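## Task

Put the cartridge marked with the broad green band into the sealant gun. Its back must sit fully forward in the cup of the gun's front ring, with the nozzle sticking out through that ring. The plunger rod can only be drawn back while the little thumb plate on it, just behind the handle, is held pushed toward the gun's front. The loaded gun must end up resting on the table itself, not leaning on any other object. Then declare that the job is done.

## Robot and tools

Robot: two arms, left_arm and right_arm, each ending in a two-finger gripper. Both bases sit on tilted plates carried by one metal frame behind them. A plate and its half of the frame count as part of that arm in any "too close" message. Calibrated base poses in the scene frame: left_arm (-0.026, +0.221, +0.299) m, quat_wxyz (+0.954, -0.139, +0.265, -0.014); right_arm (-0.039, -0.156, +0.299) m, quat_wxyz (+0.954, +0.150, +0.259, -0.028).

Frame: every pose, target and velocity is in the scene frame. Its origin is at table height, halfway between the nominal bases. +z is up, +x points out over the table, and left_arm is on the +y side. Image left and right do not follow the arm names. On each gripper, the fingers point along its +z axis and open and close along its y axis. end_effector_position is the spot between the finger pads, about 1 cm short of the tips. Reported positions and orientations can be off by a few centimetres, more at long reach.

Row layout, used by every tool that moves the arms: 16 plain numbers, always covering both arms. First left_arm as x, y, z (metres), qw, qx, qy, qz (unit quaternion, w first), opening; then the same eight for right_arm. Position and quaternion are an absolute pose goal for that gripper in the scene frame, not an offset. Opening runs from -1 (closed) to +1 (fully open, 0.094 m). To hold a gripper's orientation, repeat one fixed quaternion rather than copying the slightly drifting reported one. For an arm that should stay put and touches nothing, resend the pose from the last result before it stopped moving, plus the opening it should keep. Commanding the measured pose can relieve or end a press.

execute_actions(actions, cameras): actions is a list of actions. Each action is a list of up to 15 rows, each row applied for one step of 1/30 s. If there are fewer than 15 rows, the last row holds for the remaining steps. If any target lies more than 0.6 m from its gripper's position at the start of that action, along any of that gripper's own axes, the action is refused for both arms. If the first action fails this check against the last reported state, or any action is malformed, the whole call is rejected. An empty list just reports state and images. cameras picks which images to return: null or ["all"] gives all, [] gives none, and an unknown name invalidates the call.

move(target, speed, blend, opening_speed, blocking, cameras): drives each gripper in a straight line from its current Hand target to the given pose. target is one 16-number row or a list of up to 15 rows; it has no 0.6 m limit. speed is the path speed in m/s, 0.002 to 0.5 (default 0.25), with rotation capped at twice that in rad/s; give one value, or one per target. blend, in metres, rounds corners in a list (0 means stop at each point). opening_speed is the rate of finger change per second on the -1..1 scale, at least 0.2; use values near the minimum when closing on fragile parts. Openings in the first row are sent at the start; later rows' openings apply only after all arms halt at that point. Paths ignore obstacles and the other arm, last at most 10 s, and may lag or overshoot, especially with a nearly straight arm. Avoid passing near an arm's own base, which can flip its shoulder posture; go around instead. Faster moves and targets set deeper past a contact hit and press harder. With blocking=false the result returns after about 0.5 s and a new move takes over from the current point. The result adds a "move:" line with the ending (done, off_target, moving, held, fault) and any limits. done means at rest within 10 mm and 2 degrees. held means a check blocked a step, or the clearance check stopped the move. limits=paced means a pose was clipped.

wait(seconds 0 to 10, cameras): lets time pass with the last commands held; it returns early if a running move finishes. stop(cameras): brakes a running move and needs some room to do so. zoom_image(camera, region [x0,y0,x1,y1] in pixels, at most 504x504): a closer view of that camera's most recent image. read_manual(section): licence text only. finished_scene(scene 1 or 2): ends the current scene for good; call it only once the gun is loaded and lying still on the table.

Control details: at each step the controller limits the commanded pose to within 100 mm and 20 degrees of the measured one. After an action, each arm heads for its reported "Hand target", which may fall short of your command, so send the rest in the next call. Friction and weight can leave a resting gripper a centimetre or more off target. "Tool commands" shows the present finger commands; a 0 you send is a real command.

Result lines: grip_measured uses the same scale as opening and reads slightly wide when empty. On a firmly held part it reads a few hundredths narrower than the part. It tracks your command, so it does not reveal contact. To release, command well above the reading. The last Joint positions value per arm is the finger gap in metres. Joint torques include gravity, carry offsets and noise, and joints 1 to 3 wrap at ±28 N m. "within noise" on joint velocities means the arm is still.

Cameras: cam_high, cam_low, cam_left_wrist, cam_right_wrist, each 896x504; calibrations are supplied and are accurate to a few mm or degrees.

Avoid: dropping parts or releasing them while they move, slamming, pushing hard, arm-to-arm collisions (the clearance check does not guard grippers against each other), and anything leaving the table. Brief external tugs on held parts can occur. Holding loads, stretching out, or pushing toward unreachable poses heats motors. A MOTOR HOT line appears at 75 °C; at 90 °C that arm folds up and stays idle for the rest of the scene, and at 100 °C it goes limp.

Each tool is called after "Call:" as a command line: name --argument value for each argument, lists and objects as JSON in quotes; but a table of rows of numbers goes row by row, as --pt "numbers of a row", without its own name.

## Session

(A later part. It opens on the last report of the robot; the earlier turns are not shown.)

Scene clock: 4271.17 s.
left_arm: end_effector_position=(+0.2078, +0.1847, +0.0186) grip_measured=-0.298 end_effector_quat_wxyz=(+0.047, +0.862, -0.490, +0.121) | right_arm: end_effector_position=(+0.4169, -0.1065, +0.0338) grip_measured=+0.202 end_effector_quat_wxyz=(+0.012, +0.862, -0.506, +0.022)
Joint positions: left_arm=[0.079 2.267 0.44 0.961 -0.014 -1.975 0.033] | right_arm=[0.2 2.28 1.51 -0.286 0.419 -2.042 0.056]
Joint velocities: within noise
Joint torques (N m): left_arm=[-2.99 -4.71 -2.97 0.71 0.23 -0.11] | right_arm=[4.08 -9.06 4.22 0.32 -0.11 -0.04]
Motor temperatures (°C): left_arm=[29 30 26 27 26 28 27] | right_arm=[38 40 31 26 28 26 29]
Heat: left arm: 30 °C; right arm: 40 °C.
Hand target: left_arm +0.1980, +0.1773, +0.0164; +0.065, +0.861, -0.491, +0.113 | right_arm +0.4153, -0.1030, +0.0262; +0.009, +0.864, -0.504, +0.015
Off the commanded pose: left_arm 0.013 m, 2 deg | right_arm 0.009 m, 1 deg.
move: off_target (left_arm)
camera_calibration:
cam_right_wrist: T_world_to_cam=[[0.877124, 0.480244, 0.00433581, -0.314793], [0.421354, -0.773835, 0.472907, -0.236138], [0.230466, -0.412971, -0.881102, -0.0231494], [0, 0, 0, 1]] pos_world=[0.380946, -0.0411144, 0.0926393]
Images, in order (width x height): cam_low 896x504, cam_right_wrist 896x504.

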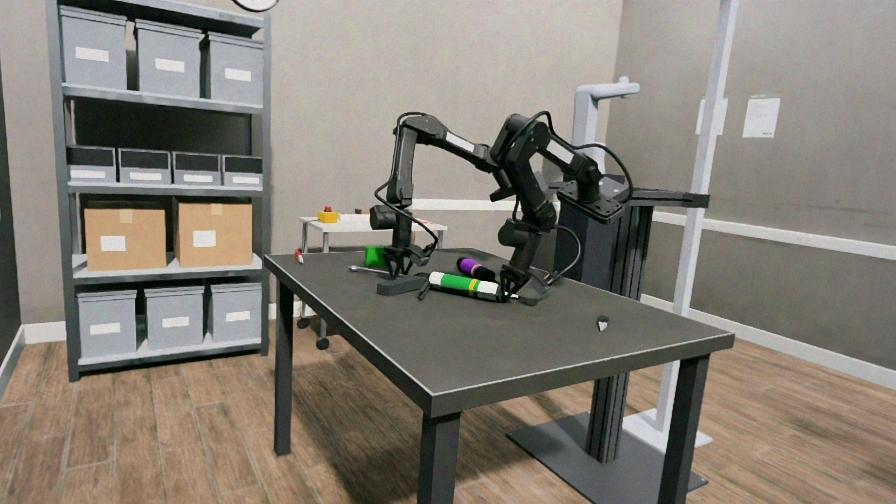

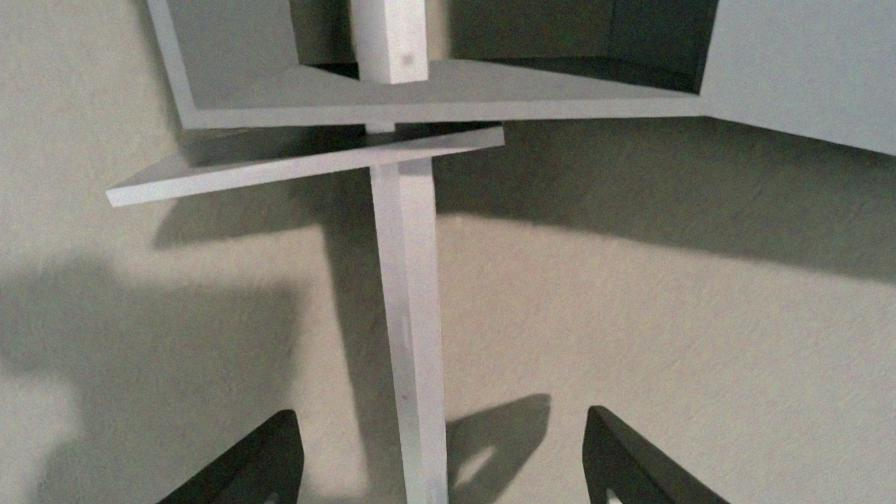

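Call:
move --target '[0.198,0.177,0.016,-0.0648,-0.8610,0.4914,-0.1134,-0.3,0.411,-0.104,0.020,-0.0088,-0.8637,0.5037,-0.0151,0.2]' --speed 0.05 --cameras '["cam_right_wrist"]'

Call:
move --target '[0.198,0.177,0.016,-0.0648,-0.8610,0.4914,-0.1134,-0.3,0.411,-0.104,0.020,-0.0088,-0.8637,0.5037,-0.0151,-1.0]' --opening_speed 0.5 --cameras '["cam_right_wrist"]'

Scene clock: 4283.70 s.
left_arm: end_effector_position=(+0.2078, +0.1847, +0.0186) grip_measured=-0.298 end_effector_quat_wxyz=(+0.047, +0.862, -0.490, +0.121) | right_arm: end_effector_position=(+0.4215, -0.1083, +0.0314) grip_measured=+0.202 end_effector_quat_wxyz=(+0.007, +0.860, -0.510, +0.030)
Joint positions: left_arm=[0.079 2.267 0.44 0.961 -0.014 -1.975 0.033] | right_arm=[0.194 2.285 1.51 -0.258 0.416 -2.048 0.056]
Joint velocities: within noise
Joint torques (N m): left_arm=[-2.93 -4.64 -3.02 0.7 0.21 -0.11] | right_arm=[4.07 -9.02 2.61 0.36 -0.14 -0.05]
Motor temperatures (°C): left_arm=[29 30 26 27 26 28 27] | right_arm=[37 39 31 26 28 26 29]
Heat: left arm: 30 °C; right arm: 39 °C.
Hand target: left_arm +0.1980, +0.1773, +0.0164; +0.065, +0.861, -0.491, +0.113 | right_arm +0.4108, -0.1042, +0.0207; +0.009, +0.864, -0.504, +0.015
Off the commanded pose: left_arm 0.013 m, 2 deg | right_arm 0.016 m, 2 deg.
move: off_target (left_arm, right_arm)
camera_calibration:
cam_right_wrist: T_world_to_cam=[[0.880289, 0.473941, 0.0216835, -0.320535], [0.406711, -0.777372, 0.479875, -0.232685], [0.244289, -0.41361, -0.877069, -0.0330463], [0, 0, 0, 1]] pos_world=[0.384872, -0.0426361, 0.0896261]
Images, in order (width x height): cam_right_wrist 896x504.

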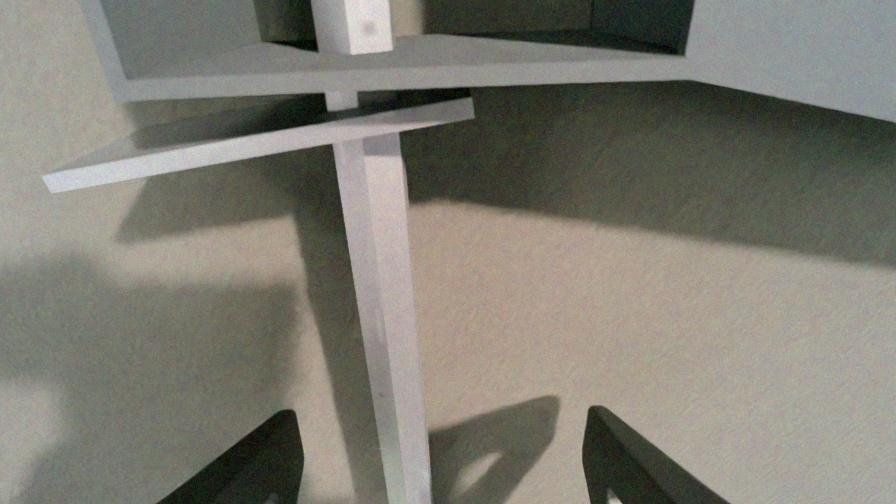

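Scene clock: 4286.30 s.
left_arm: end_effector_position=(+0.2078, +0.1845, +0.0187) grip_measured=-0.298 end_effector_quat_wxyz=(+0.047, +0.862, -0.490, +0.121) | right_arm: end_effector_position=(+0.4200, -0.1095, +0.0310) grip_measured=-0.871 end_effector_quat_wxyz=(+0.009, +0.864, -0.502, +0.027)
Joint positions: left_arm=[0.079 2.267 0.44 0.961 -0.012 -1.975 0.033] | right_arm=[0.192 2.285 1.51 -0.265 0.416 -2.065 0.006]
Joint velocities: within noise
Joint torques (N m): left_arm=[-2.8 -4.63 -2.91 0.72 0.19 -0.12] | right_arm=[4.16 -8.91 2.67 0.39 -0.13 0.13]
Motor temperatures (°C): left_arm=[29 30 26 27 26 28 27] | right_arm=[37 39 31 26 28 26 29]
Heat: left arm: 30 °C; right arm: 39 °C.
Hand target: left_arm +0.1980, +0.1773, +0.0164; +0.065, +0.861, -0.491, +0.113 | right_arm +0.4109, -0.1042, +0.0205; +0.009, +0.864, -0.504, +0.015
Off the commanded pose: left_arm 0.013 m, 2 deg | right_arm 0.015 m, 1 deg.
move: off_target (left_arm, right_arm)
camera_calibration:
cam_right_wrist: T_world_to_cam=[[0.871823, 0.489613, 0.0142762, -0.313089], [0.423912, -0.768794, 0.478805, -0.239101], [0.245405, -0.411381, -0.877805, -0.033769], [0, 0, 0, 1]] pos_world=[0.382603, -0.0444188, 0.0893097]
Images, in order (width x height): cam_right_wrist 896x504.

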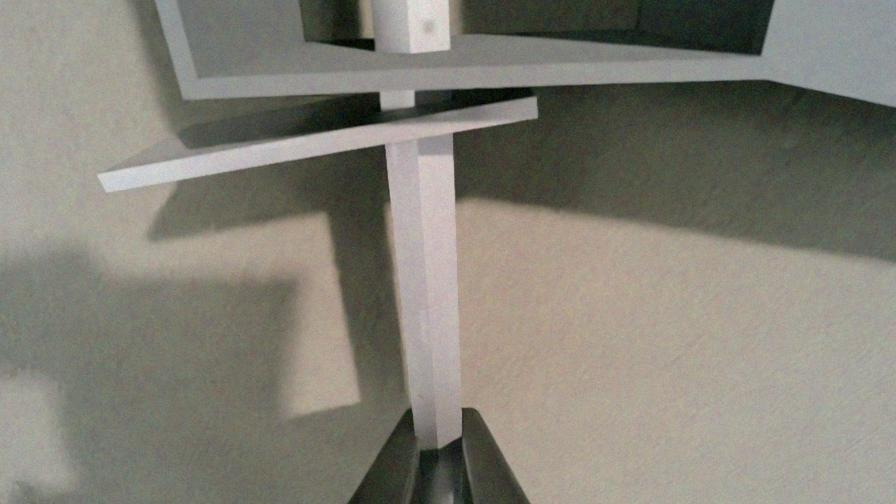

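Call:
move --target '[0.200,0.173,0.016,-0.0648,-0.8610,0.4914,-0.1134,-0.3,0.407,-0.092,0.024,-0.0088,-0.8637,0.5037,-0.0151,-1.0]' --speed 0.03 --cameras '["cam_right_wrist","cam_low","cam_left_wrist"]'

Call:
zoom_image --camera "cam_low" --region '[400, 220, 540, 320]'

Scene clock: 4296.63 s.
left_arm: end_effector_position=(+0.2077, +0.1842, +0.0187) grip_measured=-0.298 end_effector_quat_wxyz=(+0.044, +0.865, -0.486, +0.117) | right_arm: end_effector_position=(+0.4186, -0.1101, +0.0309) grip_measured=-0.872 end_effector_quat_wxyz=(+0.014, +0.862, -0.506, +0.029)
Joint positions: left_arm=[0.069 2.267 0.44 0.96 -0.029 -1.989 0.033] | right_arm=[0.194 2.285 1.507 -0.264 0.426 -2.053 0.006]
Joint velocities: within noise
Joint torques (N m): left_arm=[-3.71 -4.7 -2.43 0.65 0.25 -0.1] | right_arm=[6.39 -9.2 1.69 0.41 -0.07 0.27]
Motor temperatures (°C): left_arm=[29 30 26 27 26 28 27] | right_arm=[37 38 31 26 28 26 30]
Heat: left arm: 30 °C; right arm: 38 °C.
Hand target: left_arm +0.1998, +0.1734, +0.0165; +0.065, +0.861, -0.491, +0.113 | right_arm +0.4067, -0.0926, +0.0245; +0.009, +0.864, -0.504, +0.015
Off the commanded pose: left_arm 0.014 m, 3 deg | right_arm 0.023 m, 2 deg.
move: off_target (left_arm, right_arm)
camera_calibration:
cam_left_wrist: T_world_to_cam=[[0.851877, 0.522796, 0.0314597, -0.27228], [0.39039, -0.673874, 0.627288, 0.0708185], [0.349143, -0.522091, -0.778152, 0.120975], [0, 0, 0, 1]] pos_world=[0.162064, 0.253229, 0.0582793]
cam_right_wrist: T_world_to_cam=[[0.876437, 0.481433, 0.00899038, -0.314225], [0.41733, -0.768787, 0.484565, -0.236339], [0.240197, -0.420938, -0.874709, -0.0327252], [0, 0, 0, 1]] pos_world=[0.38189, -0.0441913, 0.0887214]
Images, in order (width x height): cam_low 896x504, cam_left_wrist 896x504, cam_right_wrist 896x504.

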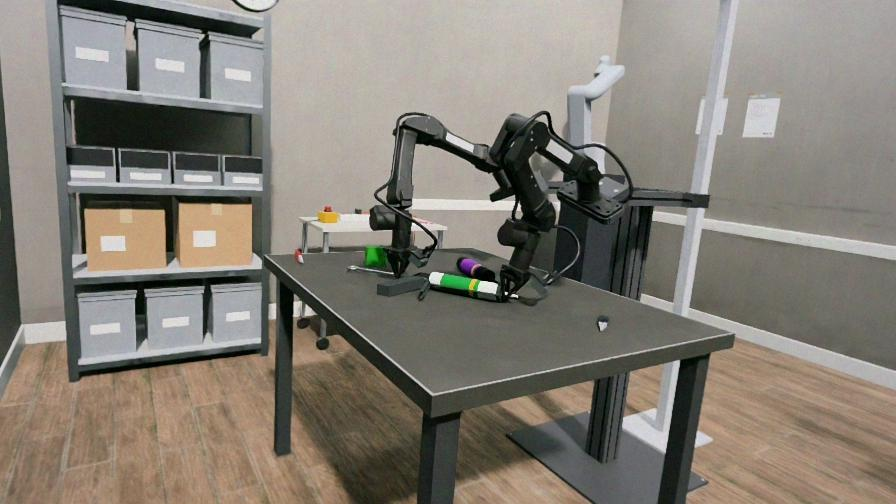

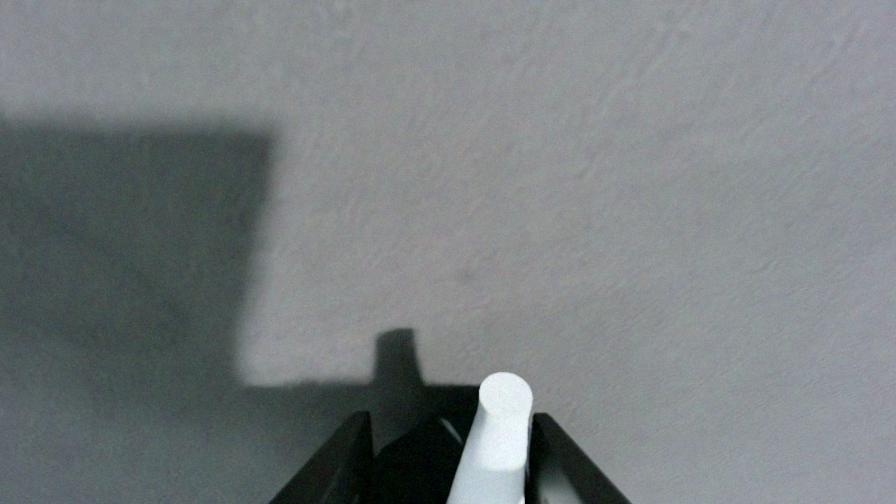

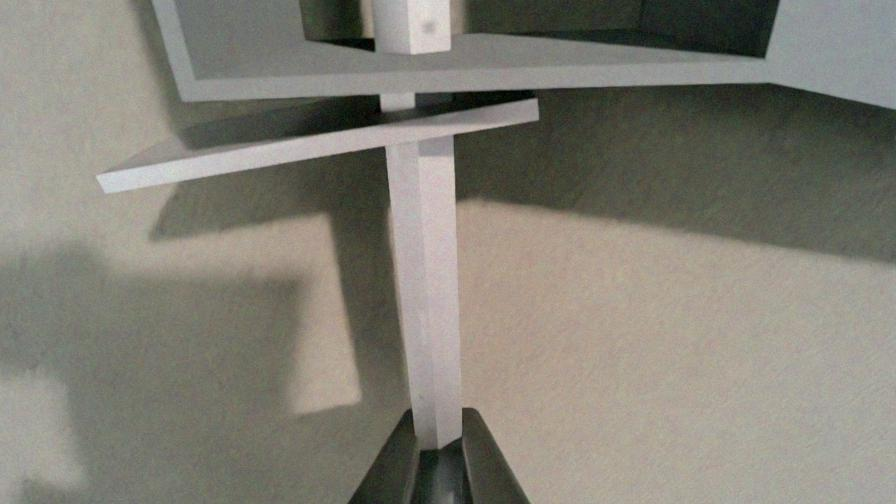

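Scaled by 3.600.

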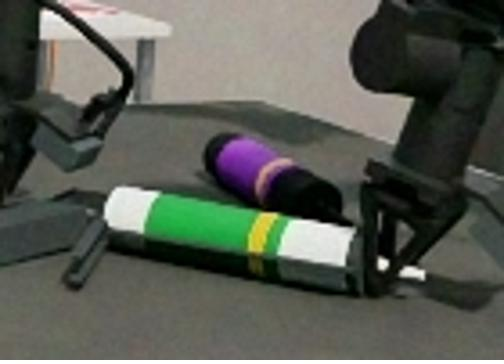

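Call:
move --target '[0.203,0.176,0.016,-0.0648,-0.8610,0.4914,-0.1134,-0.3,0.400,-0.078,0.026,-0.0088,-0.8637,0.5037,-0.0151,-1.0]' --speed 0.03 --cameras '["cam_right_wrist","cam_low","cam_left_wrist"]'

Call:
zoom_image --camera "cam_low" --region '[400, 220, 540, 320]'

Scene clock: 4304.73 s.
left_arm: end_effector_position=(+0.2057, +0.1840, +0.0175) grip_measured=-0.298 end_effector_quat_wxyz=(+0.047, +0.865, -0.487, +0.112) | right_arm: end_effector_position=(+0.4166, -0.1100, +0.0314) grip_measured=-0.872 end_effector_quat_wxyz=(+0.026, +0.857, -0.512, +0.043)
Joint positions: left_arm=[0.069 2.267 0.446 0.941 -0.031 -1.99 0.033] | right_arm=[0.208 2.285 1.487 -0.238 0.469 -2.029 0.006]
Joint velocities: within noise
Joint torques (N m): left_arm=[-2.65 -5.61 -2.21 0.62 0.32 0] | right_arm=[7.88 -8.94 1.51 0.22 -0.35 0.37]
Motor temperatures (°C): left_arm=[29 30 26 27 26 28 27] | right_arm=[37 38 30 26 28 26 30]
Heat: left arm: 30 °C; right arm: 38 °C.
Hand target: left_arm +0.2029, +0.1761, +0.0163; +0.065, +0.861, -0.491, +0.113 | right_arm +0.3993, -0.0794, +0.0269; +0.010, +0.864, -0.503, +0.015
Off the commanded pose: left_arm 0.009 m, 2 deg | right_arm 0.036 m, 4 deg.
move: off_target (right_arm)
camera_calibration:
cam_left_wrist: T_world_to_cam=[[0.853629, 0.520464, 0.0208536, -0.270185], [0.396565, -0.675333, 0.621821, 0.0713003], [0.337719, -0.522535, -0.782881, 0.123097], [0, 0, 0, 1]] pos_world=[0.16079, 0.253096, 0.0576688]
cam_right_wrist: T_world_to_cam=[[0.884271, 0.466958, 0.00373225, -0.317222], [0.398055, -0.75792, 0.516826, -0.227428], [0.244165, -0.455529, -0.856082, -0.0377515], [0, 0, 0, 1]] pos_world=[0.380256, -0.0414403, 0.0864066]
Images, in order (width x height): cam_low 896x504, cam_left_wrist 896x504, cam_right_wrist 896x504.

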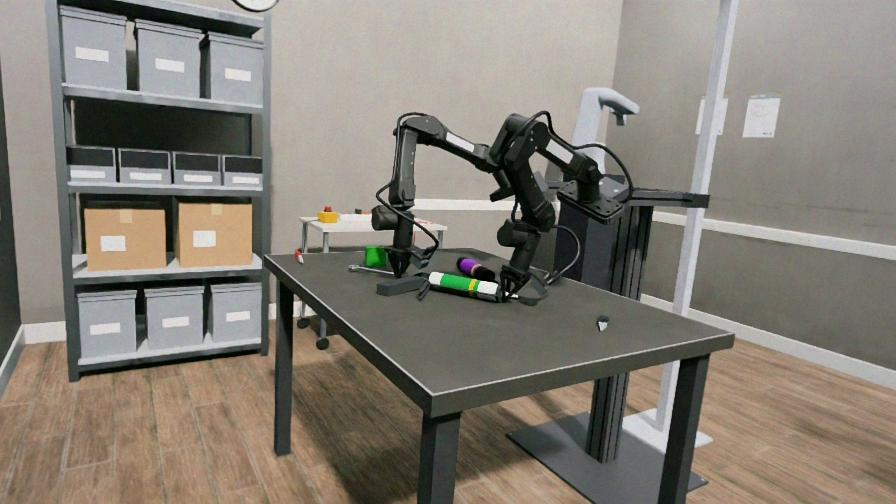

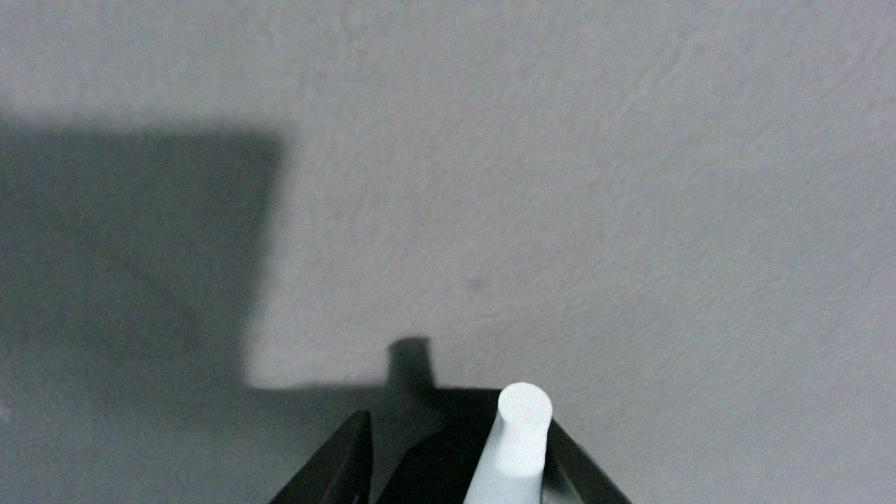

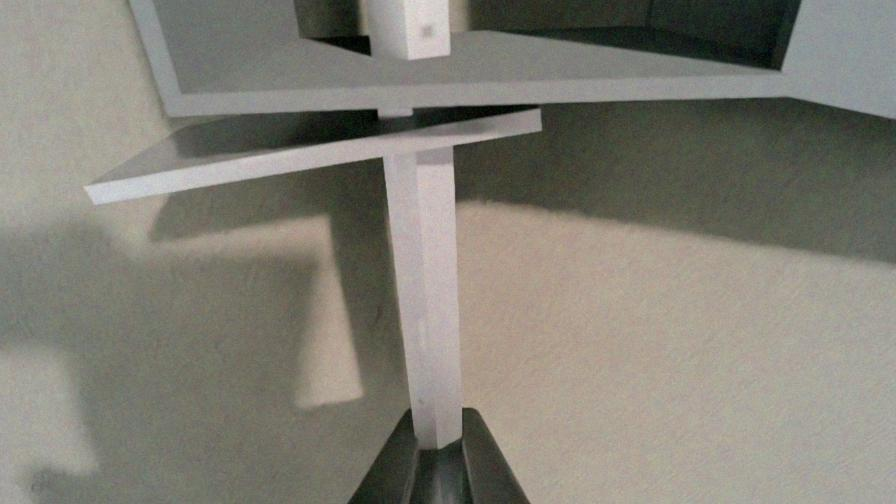

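Scaled by 3.600.

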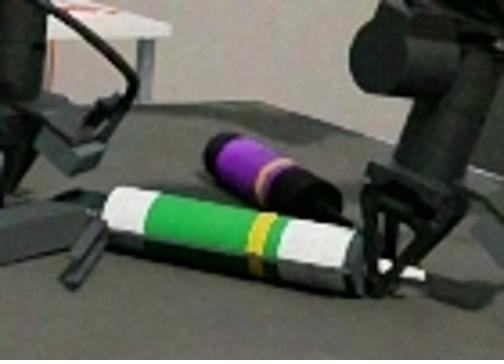

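Call:
move --pt "0.190 0.205 0.016 -0.0648 -0.8610 0.4914 -0.1134 -0.3 0.413 -0.100 0.026 -0.0088 -0.8637 0.5037 -0.0151 -1.0" --pt "0.165 0.235 0.03 -0.0648 -0.8610 0.4914 -0.1134 -0.3 0.413 -0.100 0.026 -0.0088 -0.8637 0.5037 -0.0151 -1.0" --pt "0.175 0.205 0.11 -0.0728 -0.8541 0.5034 -0.1083 1.0 0.413 -0.100 0.026 -0.0088 -0.8637 0.5037 -0.0151 -1.0" --speed 0.08 --cameras '["cam_right_wrist","cam_low","cam_left_wrist","cam_high"]'

Call:
zoom_image --camera "cam_left_wrist" --region '[300, 200, 604, 504]'

Call:
zoom_image --camera "cam_low" --region '[400, 220, 540, 320]'

Call:
zoom_image --camera "cam_high" --region '[360, 200, 510, 310]'

Scene clock: 4324.37 s.
left_arm: end_effector_position=(+0.1780, +0.2060, +0.1089) grip_measured=+0.998 end_effector_quat_wxyz=(+0.069, +0.853, -0.504, +0.115) | right_arm: end_effector_position=(+0.4165, -0.1085, +0.0314) grip_measured=-0.872 end_effector_quat_wxyz=(+0.018, +0.861, -0.508, +0.031)
Joint positions: left_arm=[0.131 1.675 0.157 0.61 0.049 -1.905 0.094] | right_arm=[0.202 2.285 1.499 -0.26 0.441 -2.041 0.006]
Joint velocities: within noise
Joint torques (N m): left_arm=[-1.69 -5.98 -1.55 0.49 0.04 -0.11] | right_arm=[4.48 -9.51 4.29 0.16 -0.3 -0.01]
Motor temperatures (°C): left_arm=[29 30 26 27 26 28 27] | right_arm=[38 37 30 26 28 26 31]
Heat: left arm: 30 °C; right arm: 38 °C.
Hand target: left_arm +0.1749, +0.2050, +0.1100; +0.073, +0.854, -0.503, +0.109 | right_arm +0.4129, -0.1002, +0.0263; +0.009, +0.864, -0.504, +0.016
Off the commanded pose: left_arm 0.003 m, 1 deg | right_arm 0.011 m, 2 deg.
move: off_target (right_arm)
camera_calibration:
cam_left_wrist: T_world_to_cam=[[0.876687, 0.480979, -0.0088952, -0.252682], [0.373194, -0.668324, 0.643482, 0.04066], [0.303557, -0.567452, -0.76541, 0.228953], [0, 0, 0, 1]] pos_world=[0.136849, 0.278629, 0.146831]
cam_right_wrist: T_world_to_cam=[[0.878882, 0.477024, 0.00375244, -0.314457], [0.413377, -0.765497, 0.493086, -0.232734], [0.238086, -0.431813, -0.869973, -0.031567], [0, 0, 0, 1]] pos_world=[0.380093, -0.0417845, 0.0884752]

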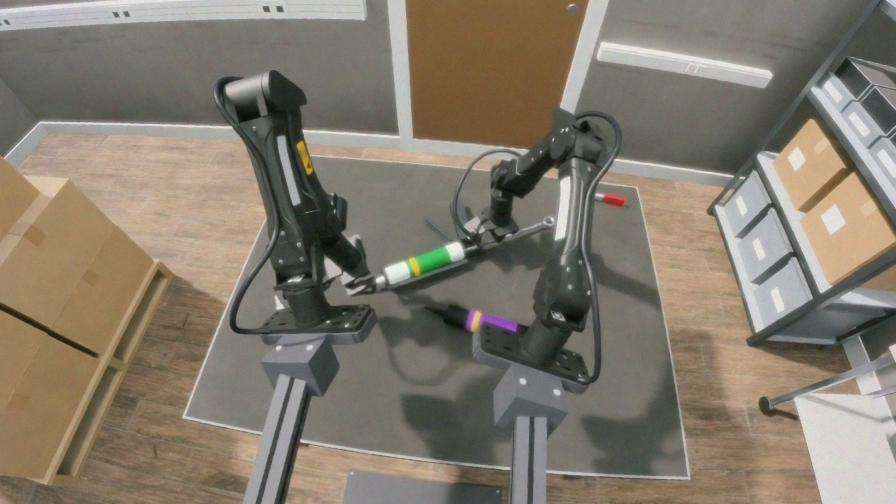

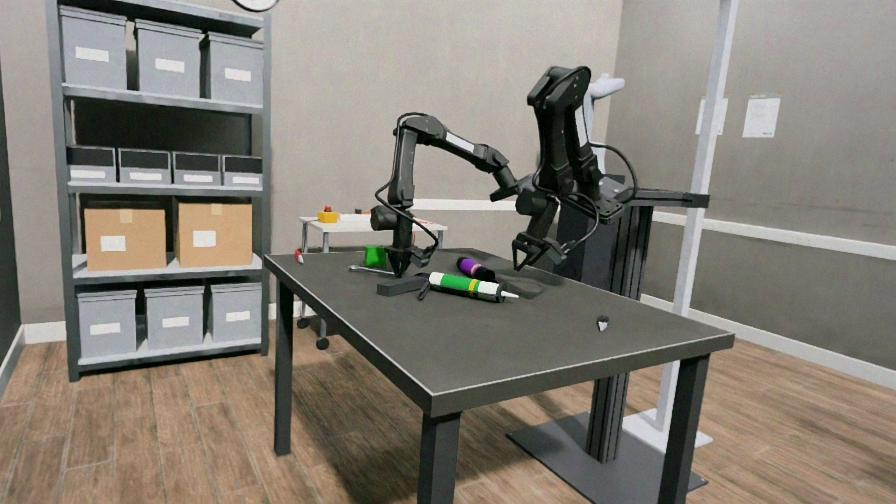

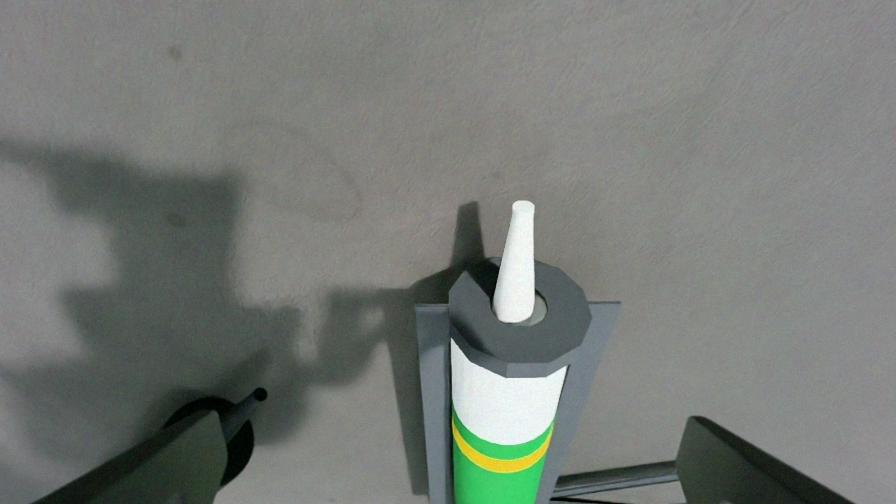

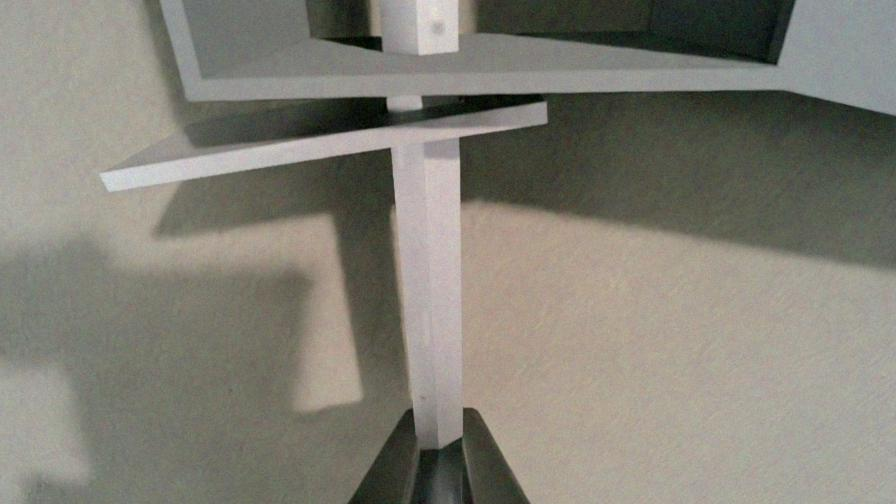

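Scaled by 1.658.

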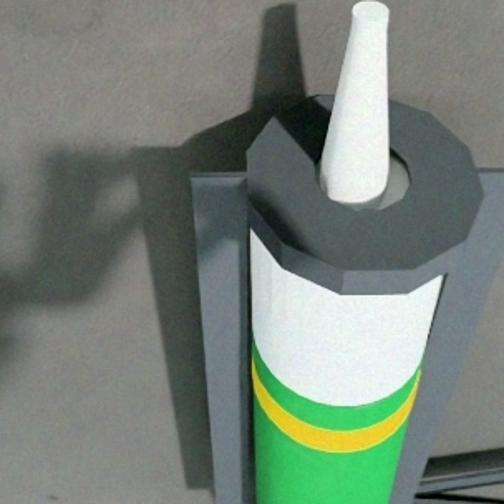

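Scaled by 3.600.

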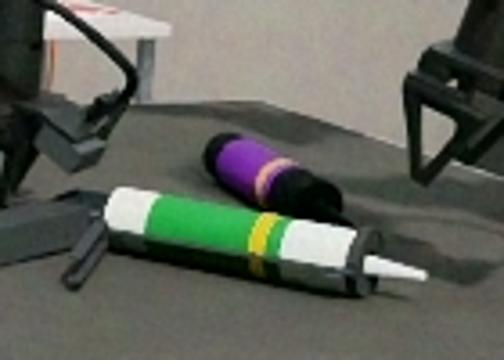

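Scaled by 3.360.

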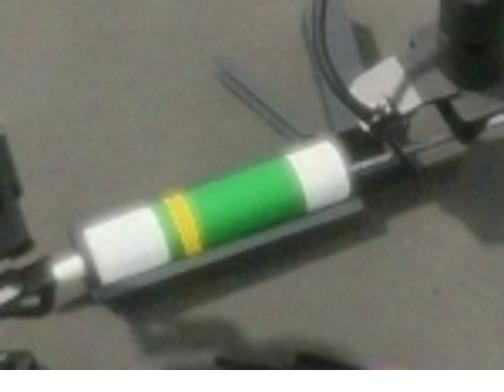

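Call:
move --pt "0.182 0.228 0.07 -0.0662 -0.8542 0.5031 -0.1124 -0.3 0.413 -0.100 0.026 -0.0088 -0.8637 0.5037 -0.0151 -1.0" --pt "0.189 0.2275 0.016 -0.0662 -0.8542 0.5031 -0.1124 -0.3 0.413 -0.100 0.026 -0.0088 -0.8637 0.5037 -0.0151 -1.0" --speed 0.08 --cameras '["cam_left_wrist"]'

Scene clock: 4355.13 s.
left_arm: end_effector_position=(+0.1933, +0.2284, +0.0201) grip_measured=-0.298 end_effector_quat_wxyz=(+0.062, +0.856, -0.500, +0.115) | right_arm: end_effector_position=(+0.4164, -0.1085, +0.0314) grip_measured=-0.872 end_effector_quat_wxyz=(+0.018, +0.861, -0.508, +0.031)
Joint positions: left_arm=[0.288 2.204 0.419 0.877 0.136 -1.79 0.033] | right_arm=[0.202 2.285 1.499 -0.26 0.441 -2.041 0.006]
Joint velocities: within noise
Joint torques (N m): left_arm=[-0.79 -4.15 -2.66 0.77 0.14 0.06] | right_arm=[4.48 -9.52 4.29 0.16 -0.32 0.02]
Motor temperatures (°C): left_arm=[29 31 26 27 26 28 27] | right_arm=[37 37 31 26 28 26 31]
Heat: left arm: 31 °C; right arm: 37 °C.
Hand target: left_arm +0.1889, +0.2275, +0.0161; +0.066, +0.854, -0.503, +0.112 | right_arm +0.4128, -0.1002, +0.0263; +0.009, +0.864, -0.504, +0.015
Off the commanded pose: left_arm 0.006 m, 1 deg | right_arm 0.011 m, 2 deg.
move: off_target (right_arm)
camera_calibration:
cam_left_wrist: T_world_to_cam=[[0.871096, 0.49111, 0.00147741, -0.279048], [0.377169, -0.670916, 0.638447, 0.107049], [0.314539, -0.555592, -0.769664, 0.164256], [0, 0, 0, 1]] pos_world=[0.151037, 0.300123, 0.0584891]
Images, in order (width x height): cam_left_wrist 896x504.

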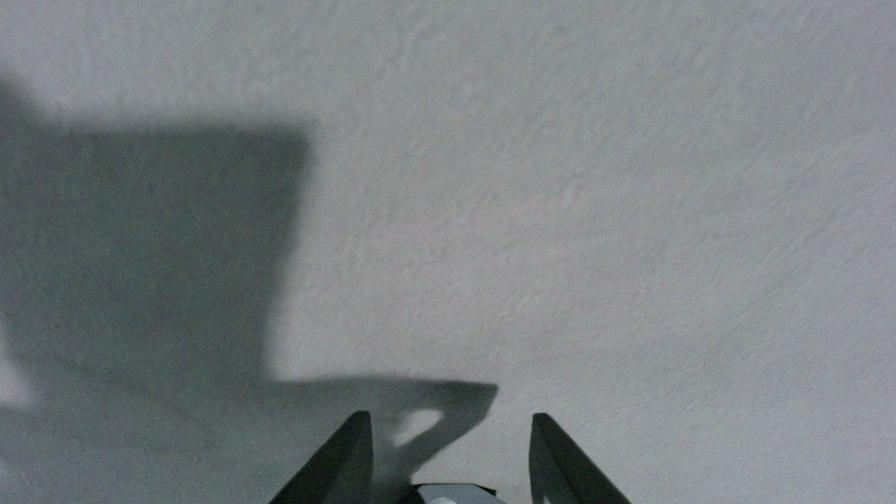

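Call:
move --target '[0.206,0.196,0.015,-0.0662,-0.8542,0.5031,-0.1124,-0.3,0.413,-0.100,0.026,-0.0088,-0.8637,0.5037,-0.0151,-1.0]' --speed 0.05 --cameras '["cam_left_wrist"]'

Scene clock: 4361.97 s.
left_arm: end_effector_position=(+0.2182, +0.2003, +0.0207) grip_measured=-0.298 end_effector_quat_wxyz=(+0.053, +0.852, -0.504, +0.130) | right_arm: end_effector_position=(+0.4164, -0.1085, +0.0314) grip_measured=-0.872 end_effector_quat_wxyz=(+0.018, +0.861, -0.508, +0.031)
Joint positions: left_arm=[0.153 2.204 0.46 0.878 0.058 -1.885 0.033] | right_arm=[0.202 2.285 1.499 -0.26 0.441 -2.041 0.006]
Joint velocities: within noise
Joint torques (N m): left_arm=[-2.35 -4.16 -2.37 0.66 0.02 -0.11] | right_arm=[4.45 -9.52 4.25 0.16 -0.32 -0.01]
Motor temperatures (°C): left_arm=[29 31 26 27 26 28 27] | right_arm=[37 37 31 26 28 26 31]
Heat: left arm: 31 °C; right arm: 37 °C.
Hand target: left_arm +0.2059, +0.1962, +0.0156; +0.066, +0.854, -0.503, +0.112 | right_arm +0.4128, -0.1002, +0.0263; +0.009, +0.864, -0.504, +0.015
Off the commanded pose: left_arm 0.014 m, 2 deg | right_arm 0.011 m, 2 deg.
move: off_target (left_arm, right_arm)
camera_calibration:
cam_left_wrist: T_world_to_cam=[[0.87332, 0.486052, 0.0326388, -0.287059], [0.350732, -0.673853, 0.650315, 0.0844416], [0.33808, -0.556486, -0.758963, 0.136137], [0, 0, 0, 1]] pos_world=[0.175053, 0.272185, 0.057779]
Images, in order (width x height): cam_left_wrist 896x504.

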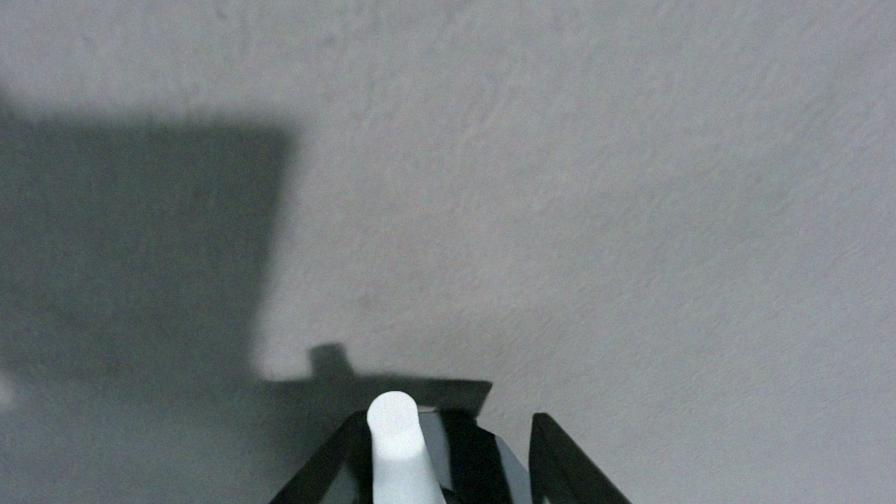

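Call:
move --target '[0.206,0.194,0.015,-0.0662,-0.8542,0.5031,-0.1124,-0.3,0.393,-0.065,0.028,-0.0088,-0.8637,0.5037,-0.0151,-1.0]' --speed 0.04 --cameras '["cam_left_wrist","cam_right_wrist"]'

Scene clock: 4370.93 s.
left_arm: end_effector_position=(+0.2141, +0.2038, +0.0185) grip_measured=-0.298 end_effector_quat_wxyz=(+0.046, +0.855, -0.504, +0.116) | right_arm: end_effector_position=(+0.4107, -0.0982, +0.0332) grip_measured=-0.872 end_effector_quat_wxyz=(+0.024, +0.853, -0.520, +0.044)
Joint positions: left_arm=[0.15 2.211 0.46 0.875 0.027 -1.889 0.033] | right_arm=[0.234 2.285 1.465 -0.226 0.48 -1.988 0.006]
Joint velocities: within noise
Joint torques (N m): left_arm=[-2.89 -4.44 -2.36 0.7 0.26 -0.18] | right_arm=[8.39 -8.64 1.57 0.24 -0.3 0.24]
Motor temperatures (°C): left_arm=[29 30 26 27 26 28 27] | right_arm=[37 37 31 26 28 26 31]
Heat: left arm: 30 °C; right arm: 37 °C.
Hand target: left_arm +0.2060, +0.1943, +0.0155; +0.066, +0.854, -0.503, +0.112 | right_arm +0.3923, -0.0667, +0.0290; +0.010, +0.864, -0.504, +0.015
Off the commanded pose: left_arm 0.013 m, 2 deg | right_arm 0.038 m, 4 deg.
move: off_target (left_arm, right_arm)
camera_calibration:
cam_left_wrist: T_world_to_cam=[[0.872263, 0.488036, 0.0312817, -0.285254], [0.363339, -0.689551, 0.626502, 0.090597], [0.327326, -0.535108, -0.778792, 0.136081], [0, 0, 0, 1]] pos_world=[0.171356, 0.274504, 0.058143]
cam_right_wrist: T_world_to_cam=[[0.89175, 0.45246, 0.00788553, -0.322118], [0.383952, -0.76572, 0.515998, -0.212054], [0.239507, -0.457114, -0.856553, -0.0276494], [0, 0, 0, 1]] pos_world=[0.375289, -0.029267, 0.0882763]
Images, in order (width x height): cam_left_wrist 896x504, cam_right_wrist 896x504.

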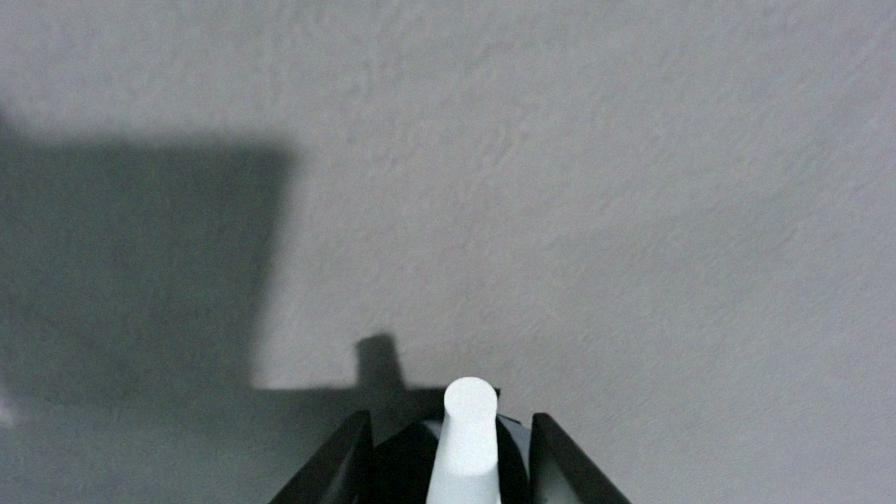

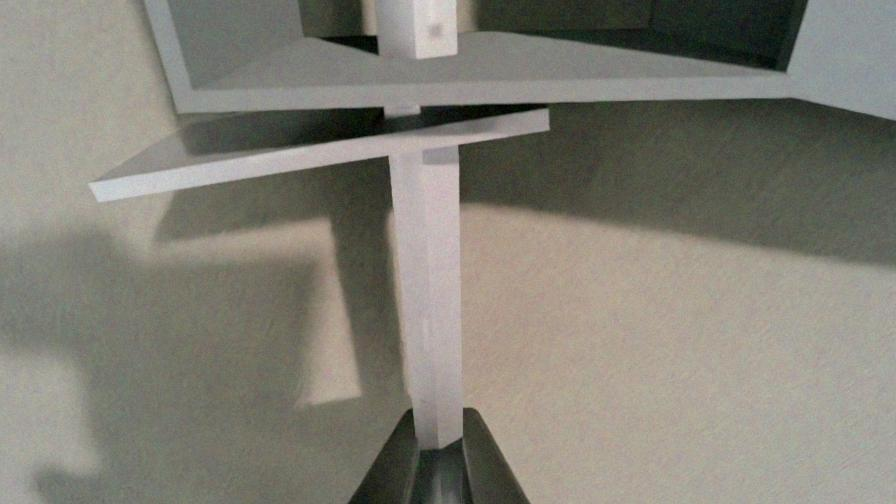

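Call:
move --target '[0.216,0.176,0.015,-0.0662,-0.8542,0.5031,-0.1124,-0.3,0.385,-0.050,0.028,-0.0088,-0.8637,0.5037,-0.0151,-1.0]' --speed 0.04 --cameras '["cam_left_wrist","cam_right_wrist","cam_low"]'

Call:
zoom_image --camera "cam_low" --region '[400, 220, 540, 320]'

Scene clock: 4378.17 s.
left_arm: end_effector_position=(+0.2106, +0.2036, +0.0159) grip_measured=-0.298 end_effector_quat_wxyz=(+0.028, +0.866, -0.492, +0.081) | right_arm: end_effector_position=(+0.4081, -0.0985, +0.0333) grip_measured=-0.872 end_effector_quat_wxyz=(+0.040, +0.849, -0.524, +0.061)
Joint positions: left_arm=[0.098 2.211 0.477 0.828 -0.08 -1.961 0.033] | right_arm=[0.251 2.29 1.449 -0.201 0.535 -1.966 0.006]
Joint velocities: within noise
Joint torques (N m): left_arm=[-5.48 -4.79 -1.26 0.8 0.75 -0.06] | right_arm=[9.8 -8.36 1.21 0.14 -0.72 0.34]
Motor temperatures (°C): left_arm=[29 30 26 27 26 28 27] | right_arm=[37 37 31 26 28 26 31]
Heat: left arm: 30 °C; right arm: 37 °C.
Hand target: left_arm +0.2153, +0.1771, +0.0166; +0.066, +0.854, -0.503, +0.112 | right_arm +0.3832, -0.0531, +0.0298; +0.011, +0.864, -0.504, +0.015
Off the commanded pose: left_arm 0.028 m, 6 deg | right_arm 0.054 m, 7 deg.
move: off_target (left_arm, right_arm)
camera_calibration:
cam_left_wrist: T_world_to_cam=[[0.857332, 0.514224, 0.0235878, -0.284109], [0.413573, -0.715359, 0.563222, 0.0890657], [0.306496, -0.473113, -0.825969, 0.12755], [0, 0, 0, 1]] pos_world=[0.167647, 0.270155, 0.0618904]
cam_right_wrist: T_world_to_cam=[[0.897185, 0.441655, 0.000307851, -0.322749], [0.367276, -0.746477, 0.55487, -0.203902], [0.245291, -0.497708, -0.831937, -0.0342195], [0, 0, 0, 1]] pos_world=[0.372848, -0.0266956, 0.08477]
Images, in order (width x height): cam_low 896x504, cam_left_wrist 896x504, cam_right_wrist 896x504.

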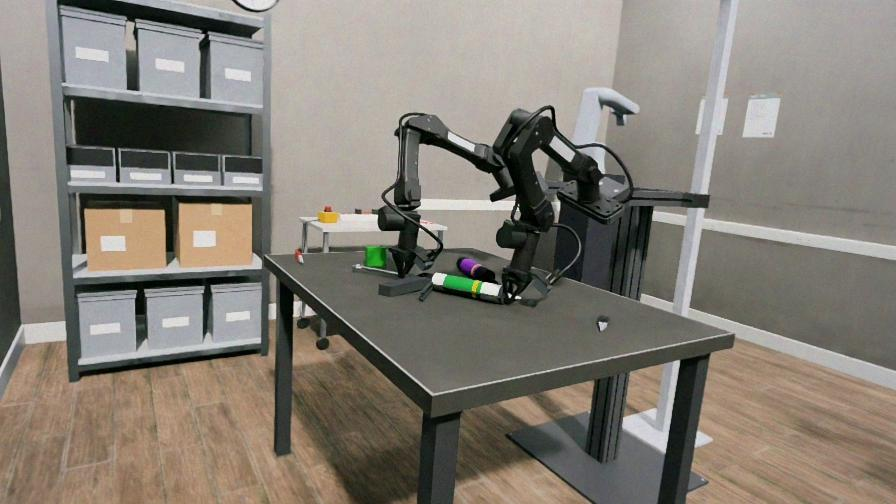

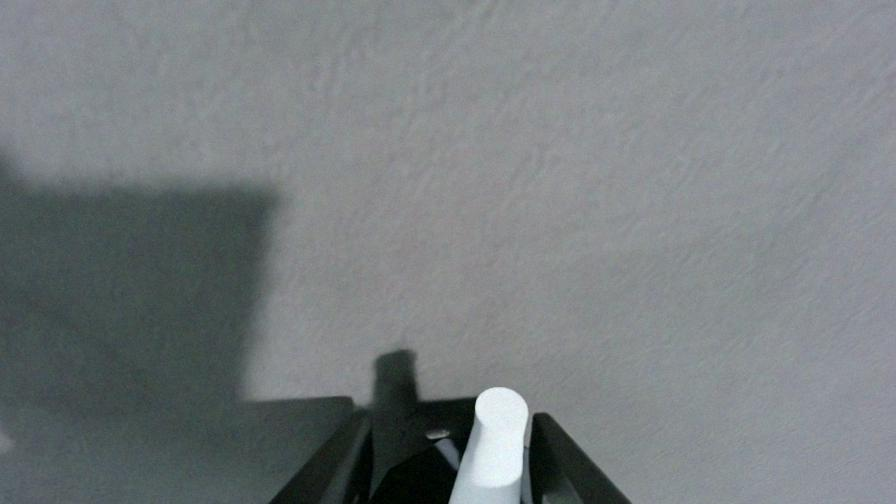

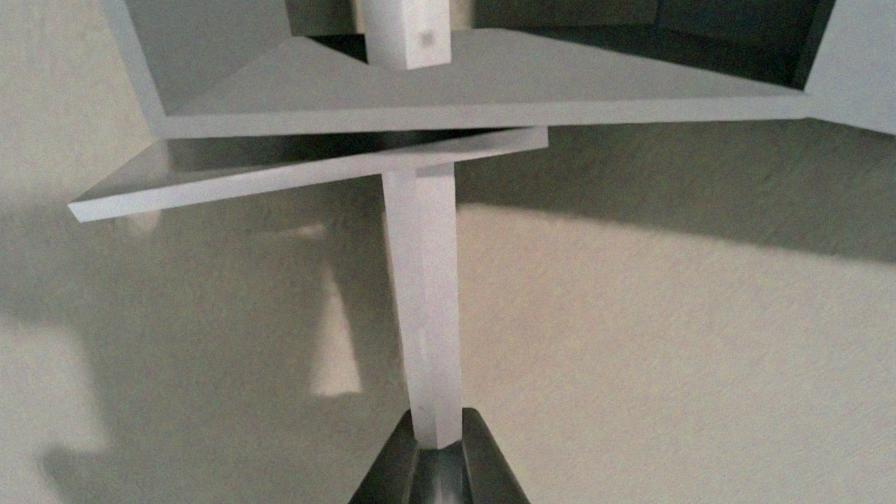

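Scaled by 3.600.

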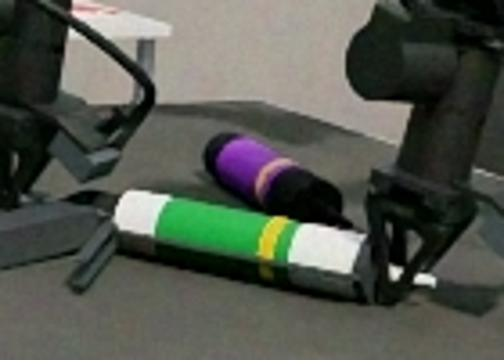

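Call:
move --pt "0.205 0.210 0.018 -0.0662 -0.8542 0.5031 -0.1124 -0.3 0.411 -0.100 0.031 -0.0088 -0.8637 0.5037 -0.0151 -1.0" --pt "0.165 0.260 0.03 -0.0662 -0.8542 0.5031 -0.1124 -0.3 0.411 -0.100 0.031 -0.0088 -0.8637 0.5037 -0.0151 -1.0" --pt "0.165 0.240 0.14 -0.0662 -0.8542 0.5031 -0.1124 0.5 0.411 -0.100 0.031 -0.0088 -0.8637 0.5037 -0.0151 -1.0" --speed 0.08 --cameras '["cam_left_wrist","cam_high","cam_low"]'

Call:
zoom_image --camera "cam_left_wrist" --region '[350, 200, 654, 504]'

Scene clock: 4395.43 s.
left_arm: end_effector_position=(+0.1645, +0.2400, +0.1389) grip_measured=+0.498 end_effector_quat_wxyz=(+0.065, +0.853, -0.505, +0.116) | right_arm: end_effector_position=(+0.4096, -0.0972, +0.0302) grip_measured=-0.872 end_effector_quat_wxyz=(+0.013, +0.862, -0.507, +0.024)
Joint positions: left_arm=[0.333 1.32 0.107 0.294 0.169 -1.742 0.07] | right_arm=[0.219 2.29 1.483 -0.253 0.431 -2.024 0.006]
Joint velocities: within noise
Joint torques (N m): left_arm=[-1.01 -4.88 0.83 0.43 0.05 -0.16] | right_arm=[3.58 -11.14 3.88 0.05 -0.2 -0.14]
Motor temperatures (°C): left_arm=[30 30 26 27 27 28 27] | right_arm=[38 37 30 26 28 26 31]
Heat: left arm: 30 °C; right arm: 38 °C.
Hand target: left_arm +0.1650, +0.2400, +0.1400; +0.066, +0.854, -0.503, +0.113 | right_arm +0.4108, -0.1001, +0.0310; +0.009, +0.864, -0.504, +0.015
Off the commanded pose: left_arm 0.001 m, 1 deg | right_arm 0.003 m, 1 deg.
move: done
camera_calibration:
cam_left_wrist: T_world_to_cam=[[0.877087, 0.48033, -0.00111248, -0.257888], [0.369079, -0.672456, 0.641548, 0.0510629], [0.307407, -0.563104, -0.767082, 0.2738], [0, 0, 0, 1]] pos_world=[0.123176, 0.312387, 0.176981]
Images, in order (width x height): cam_high 896x504, cam_low 896x504, cam_left_wrist 896x504.

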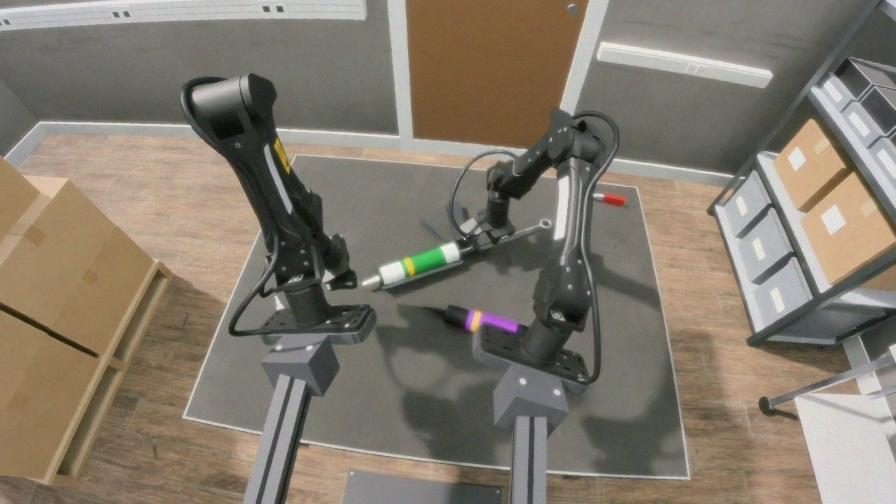

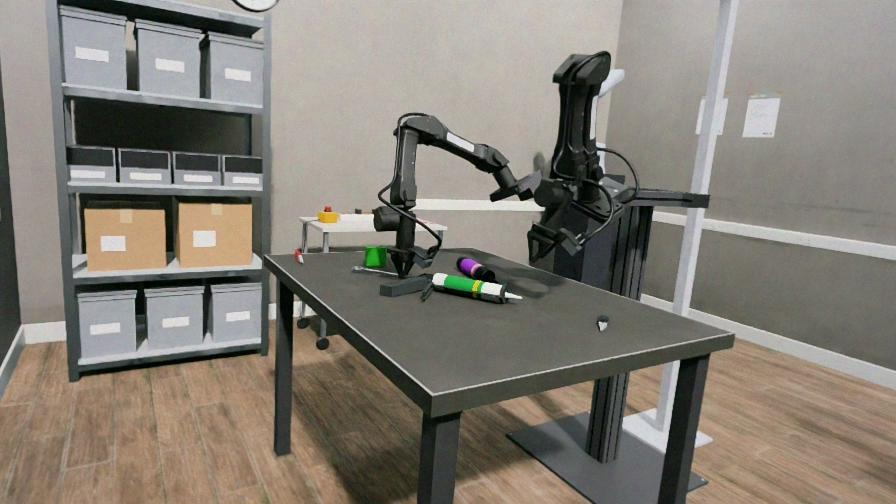

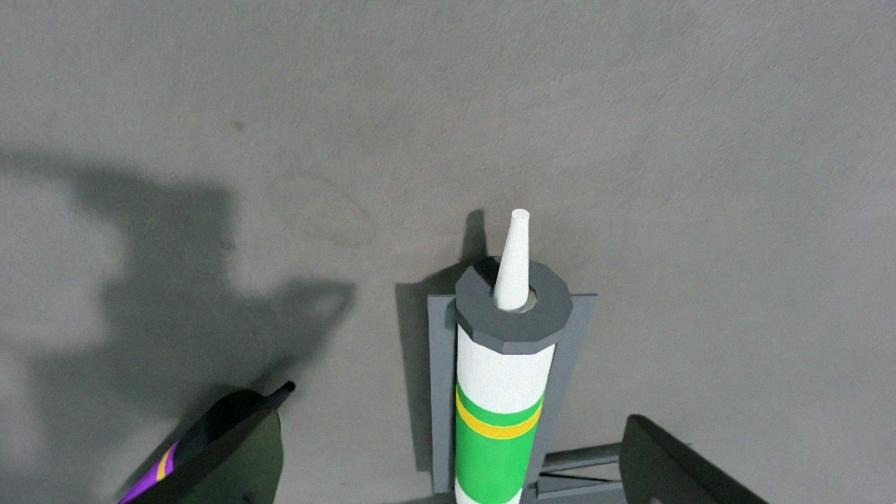

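Scaled by 1.658.

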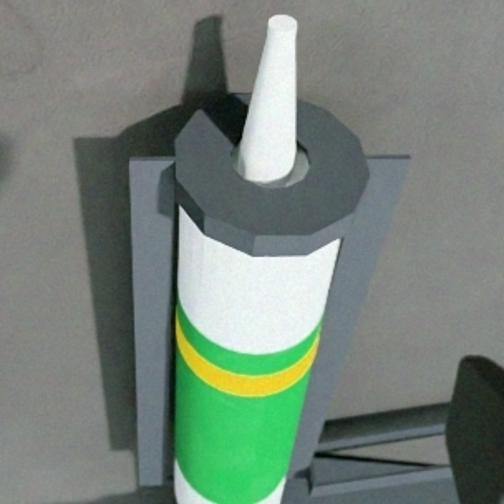

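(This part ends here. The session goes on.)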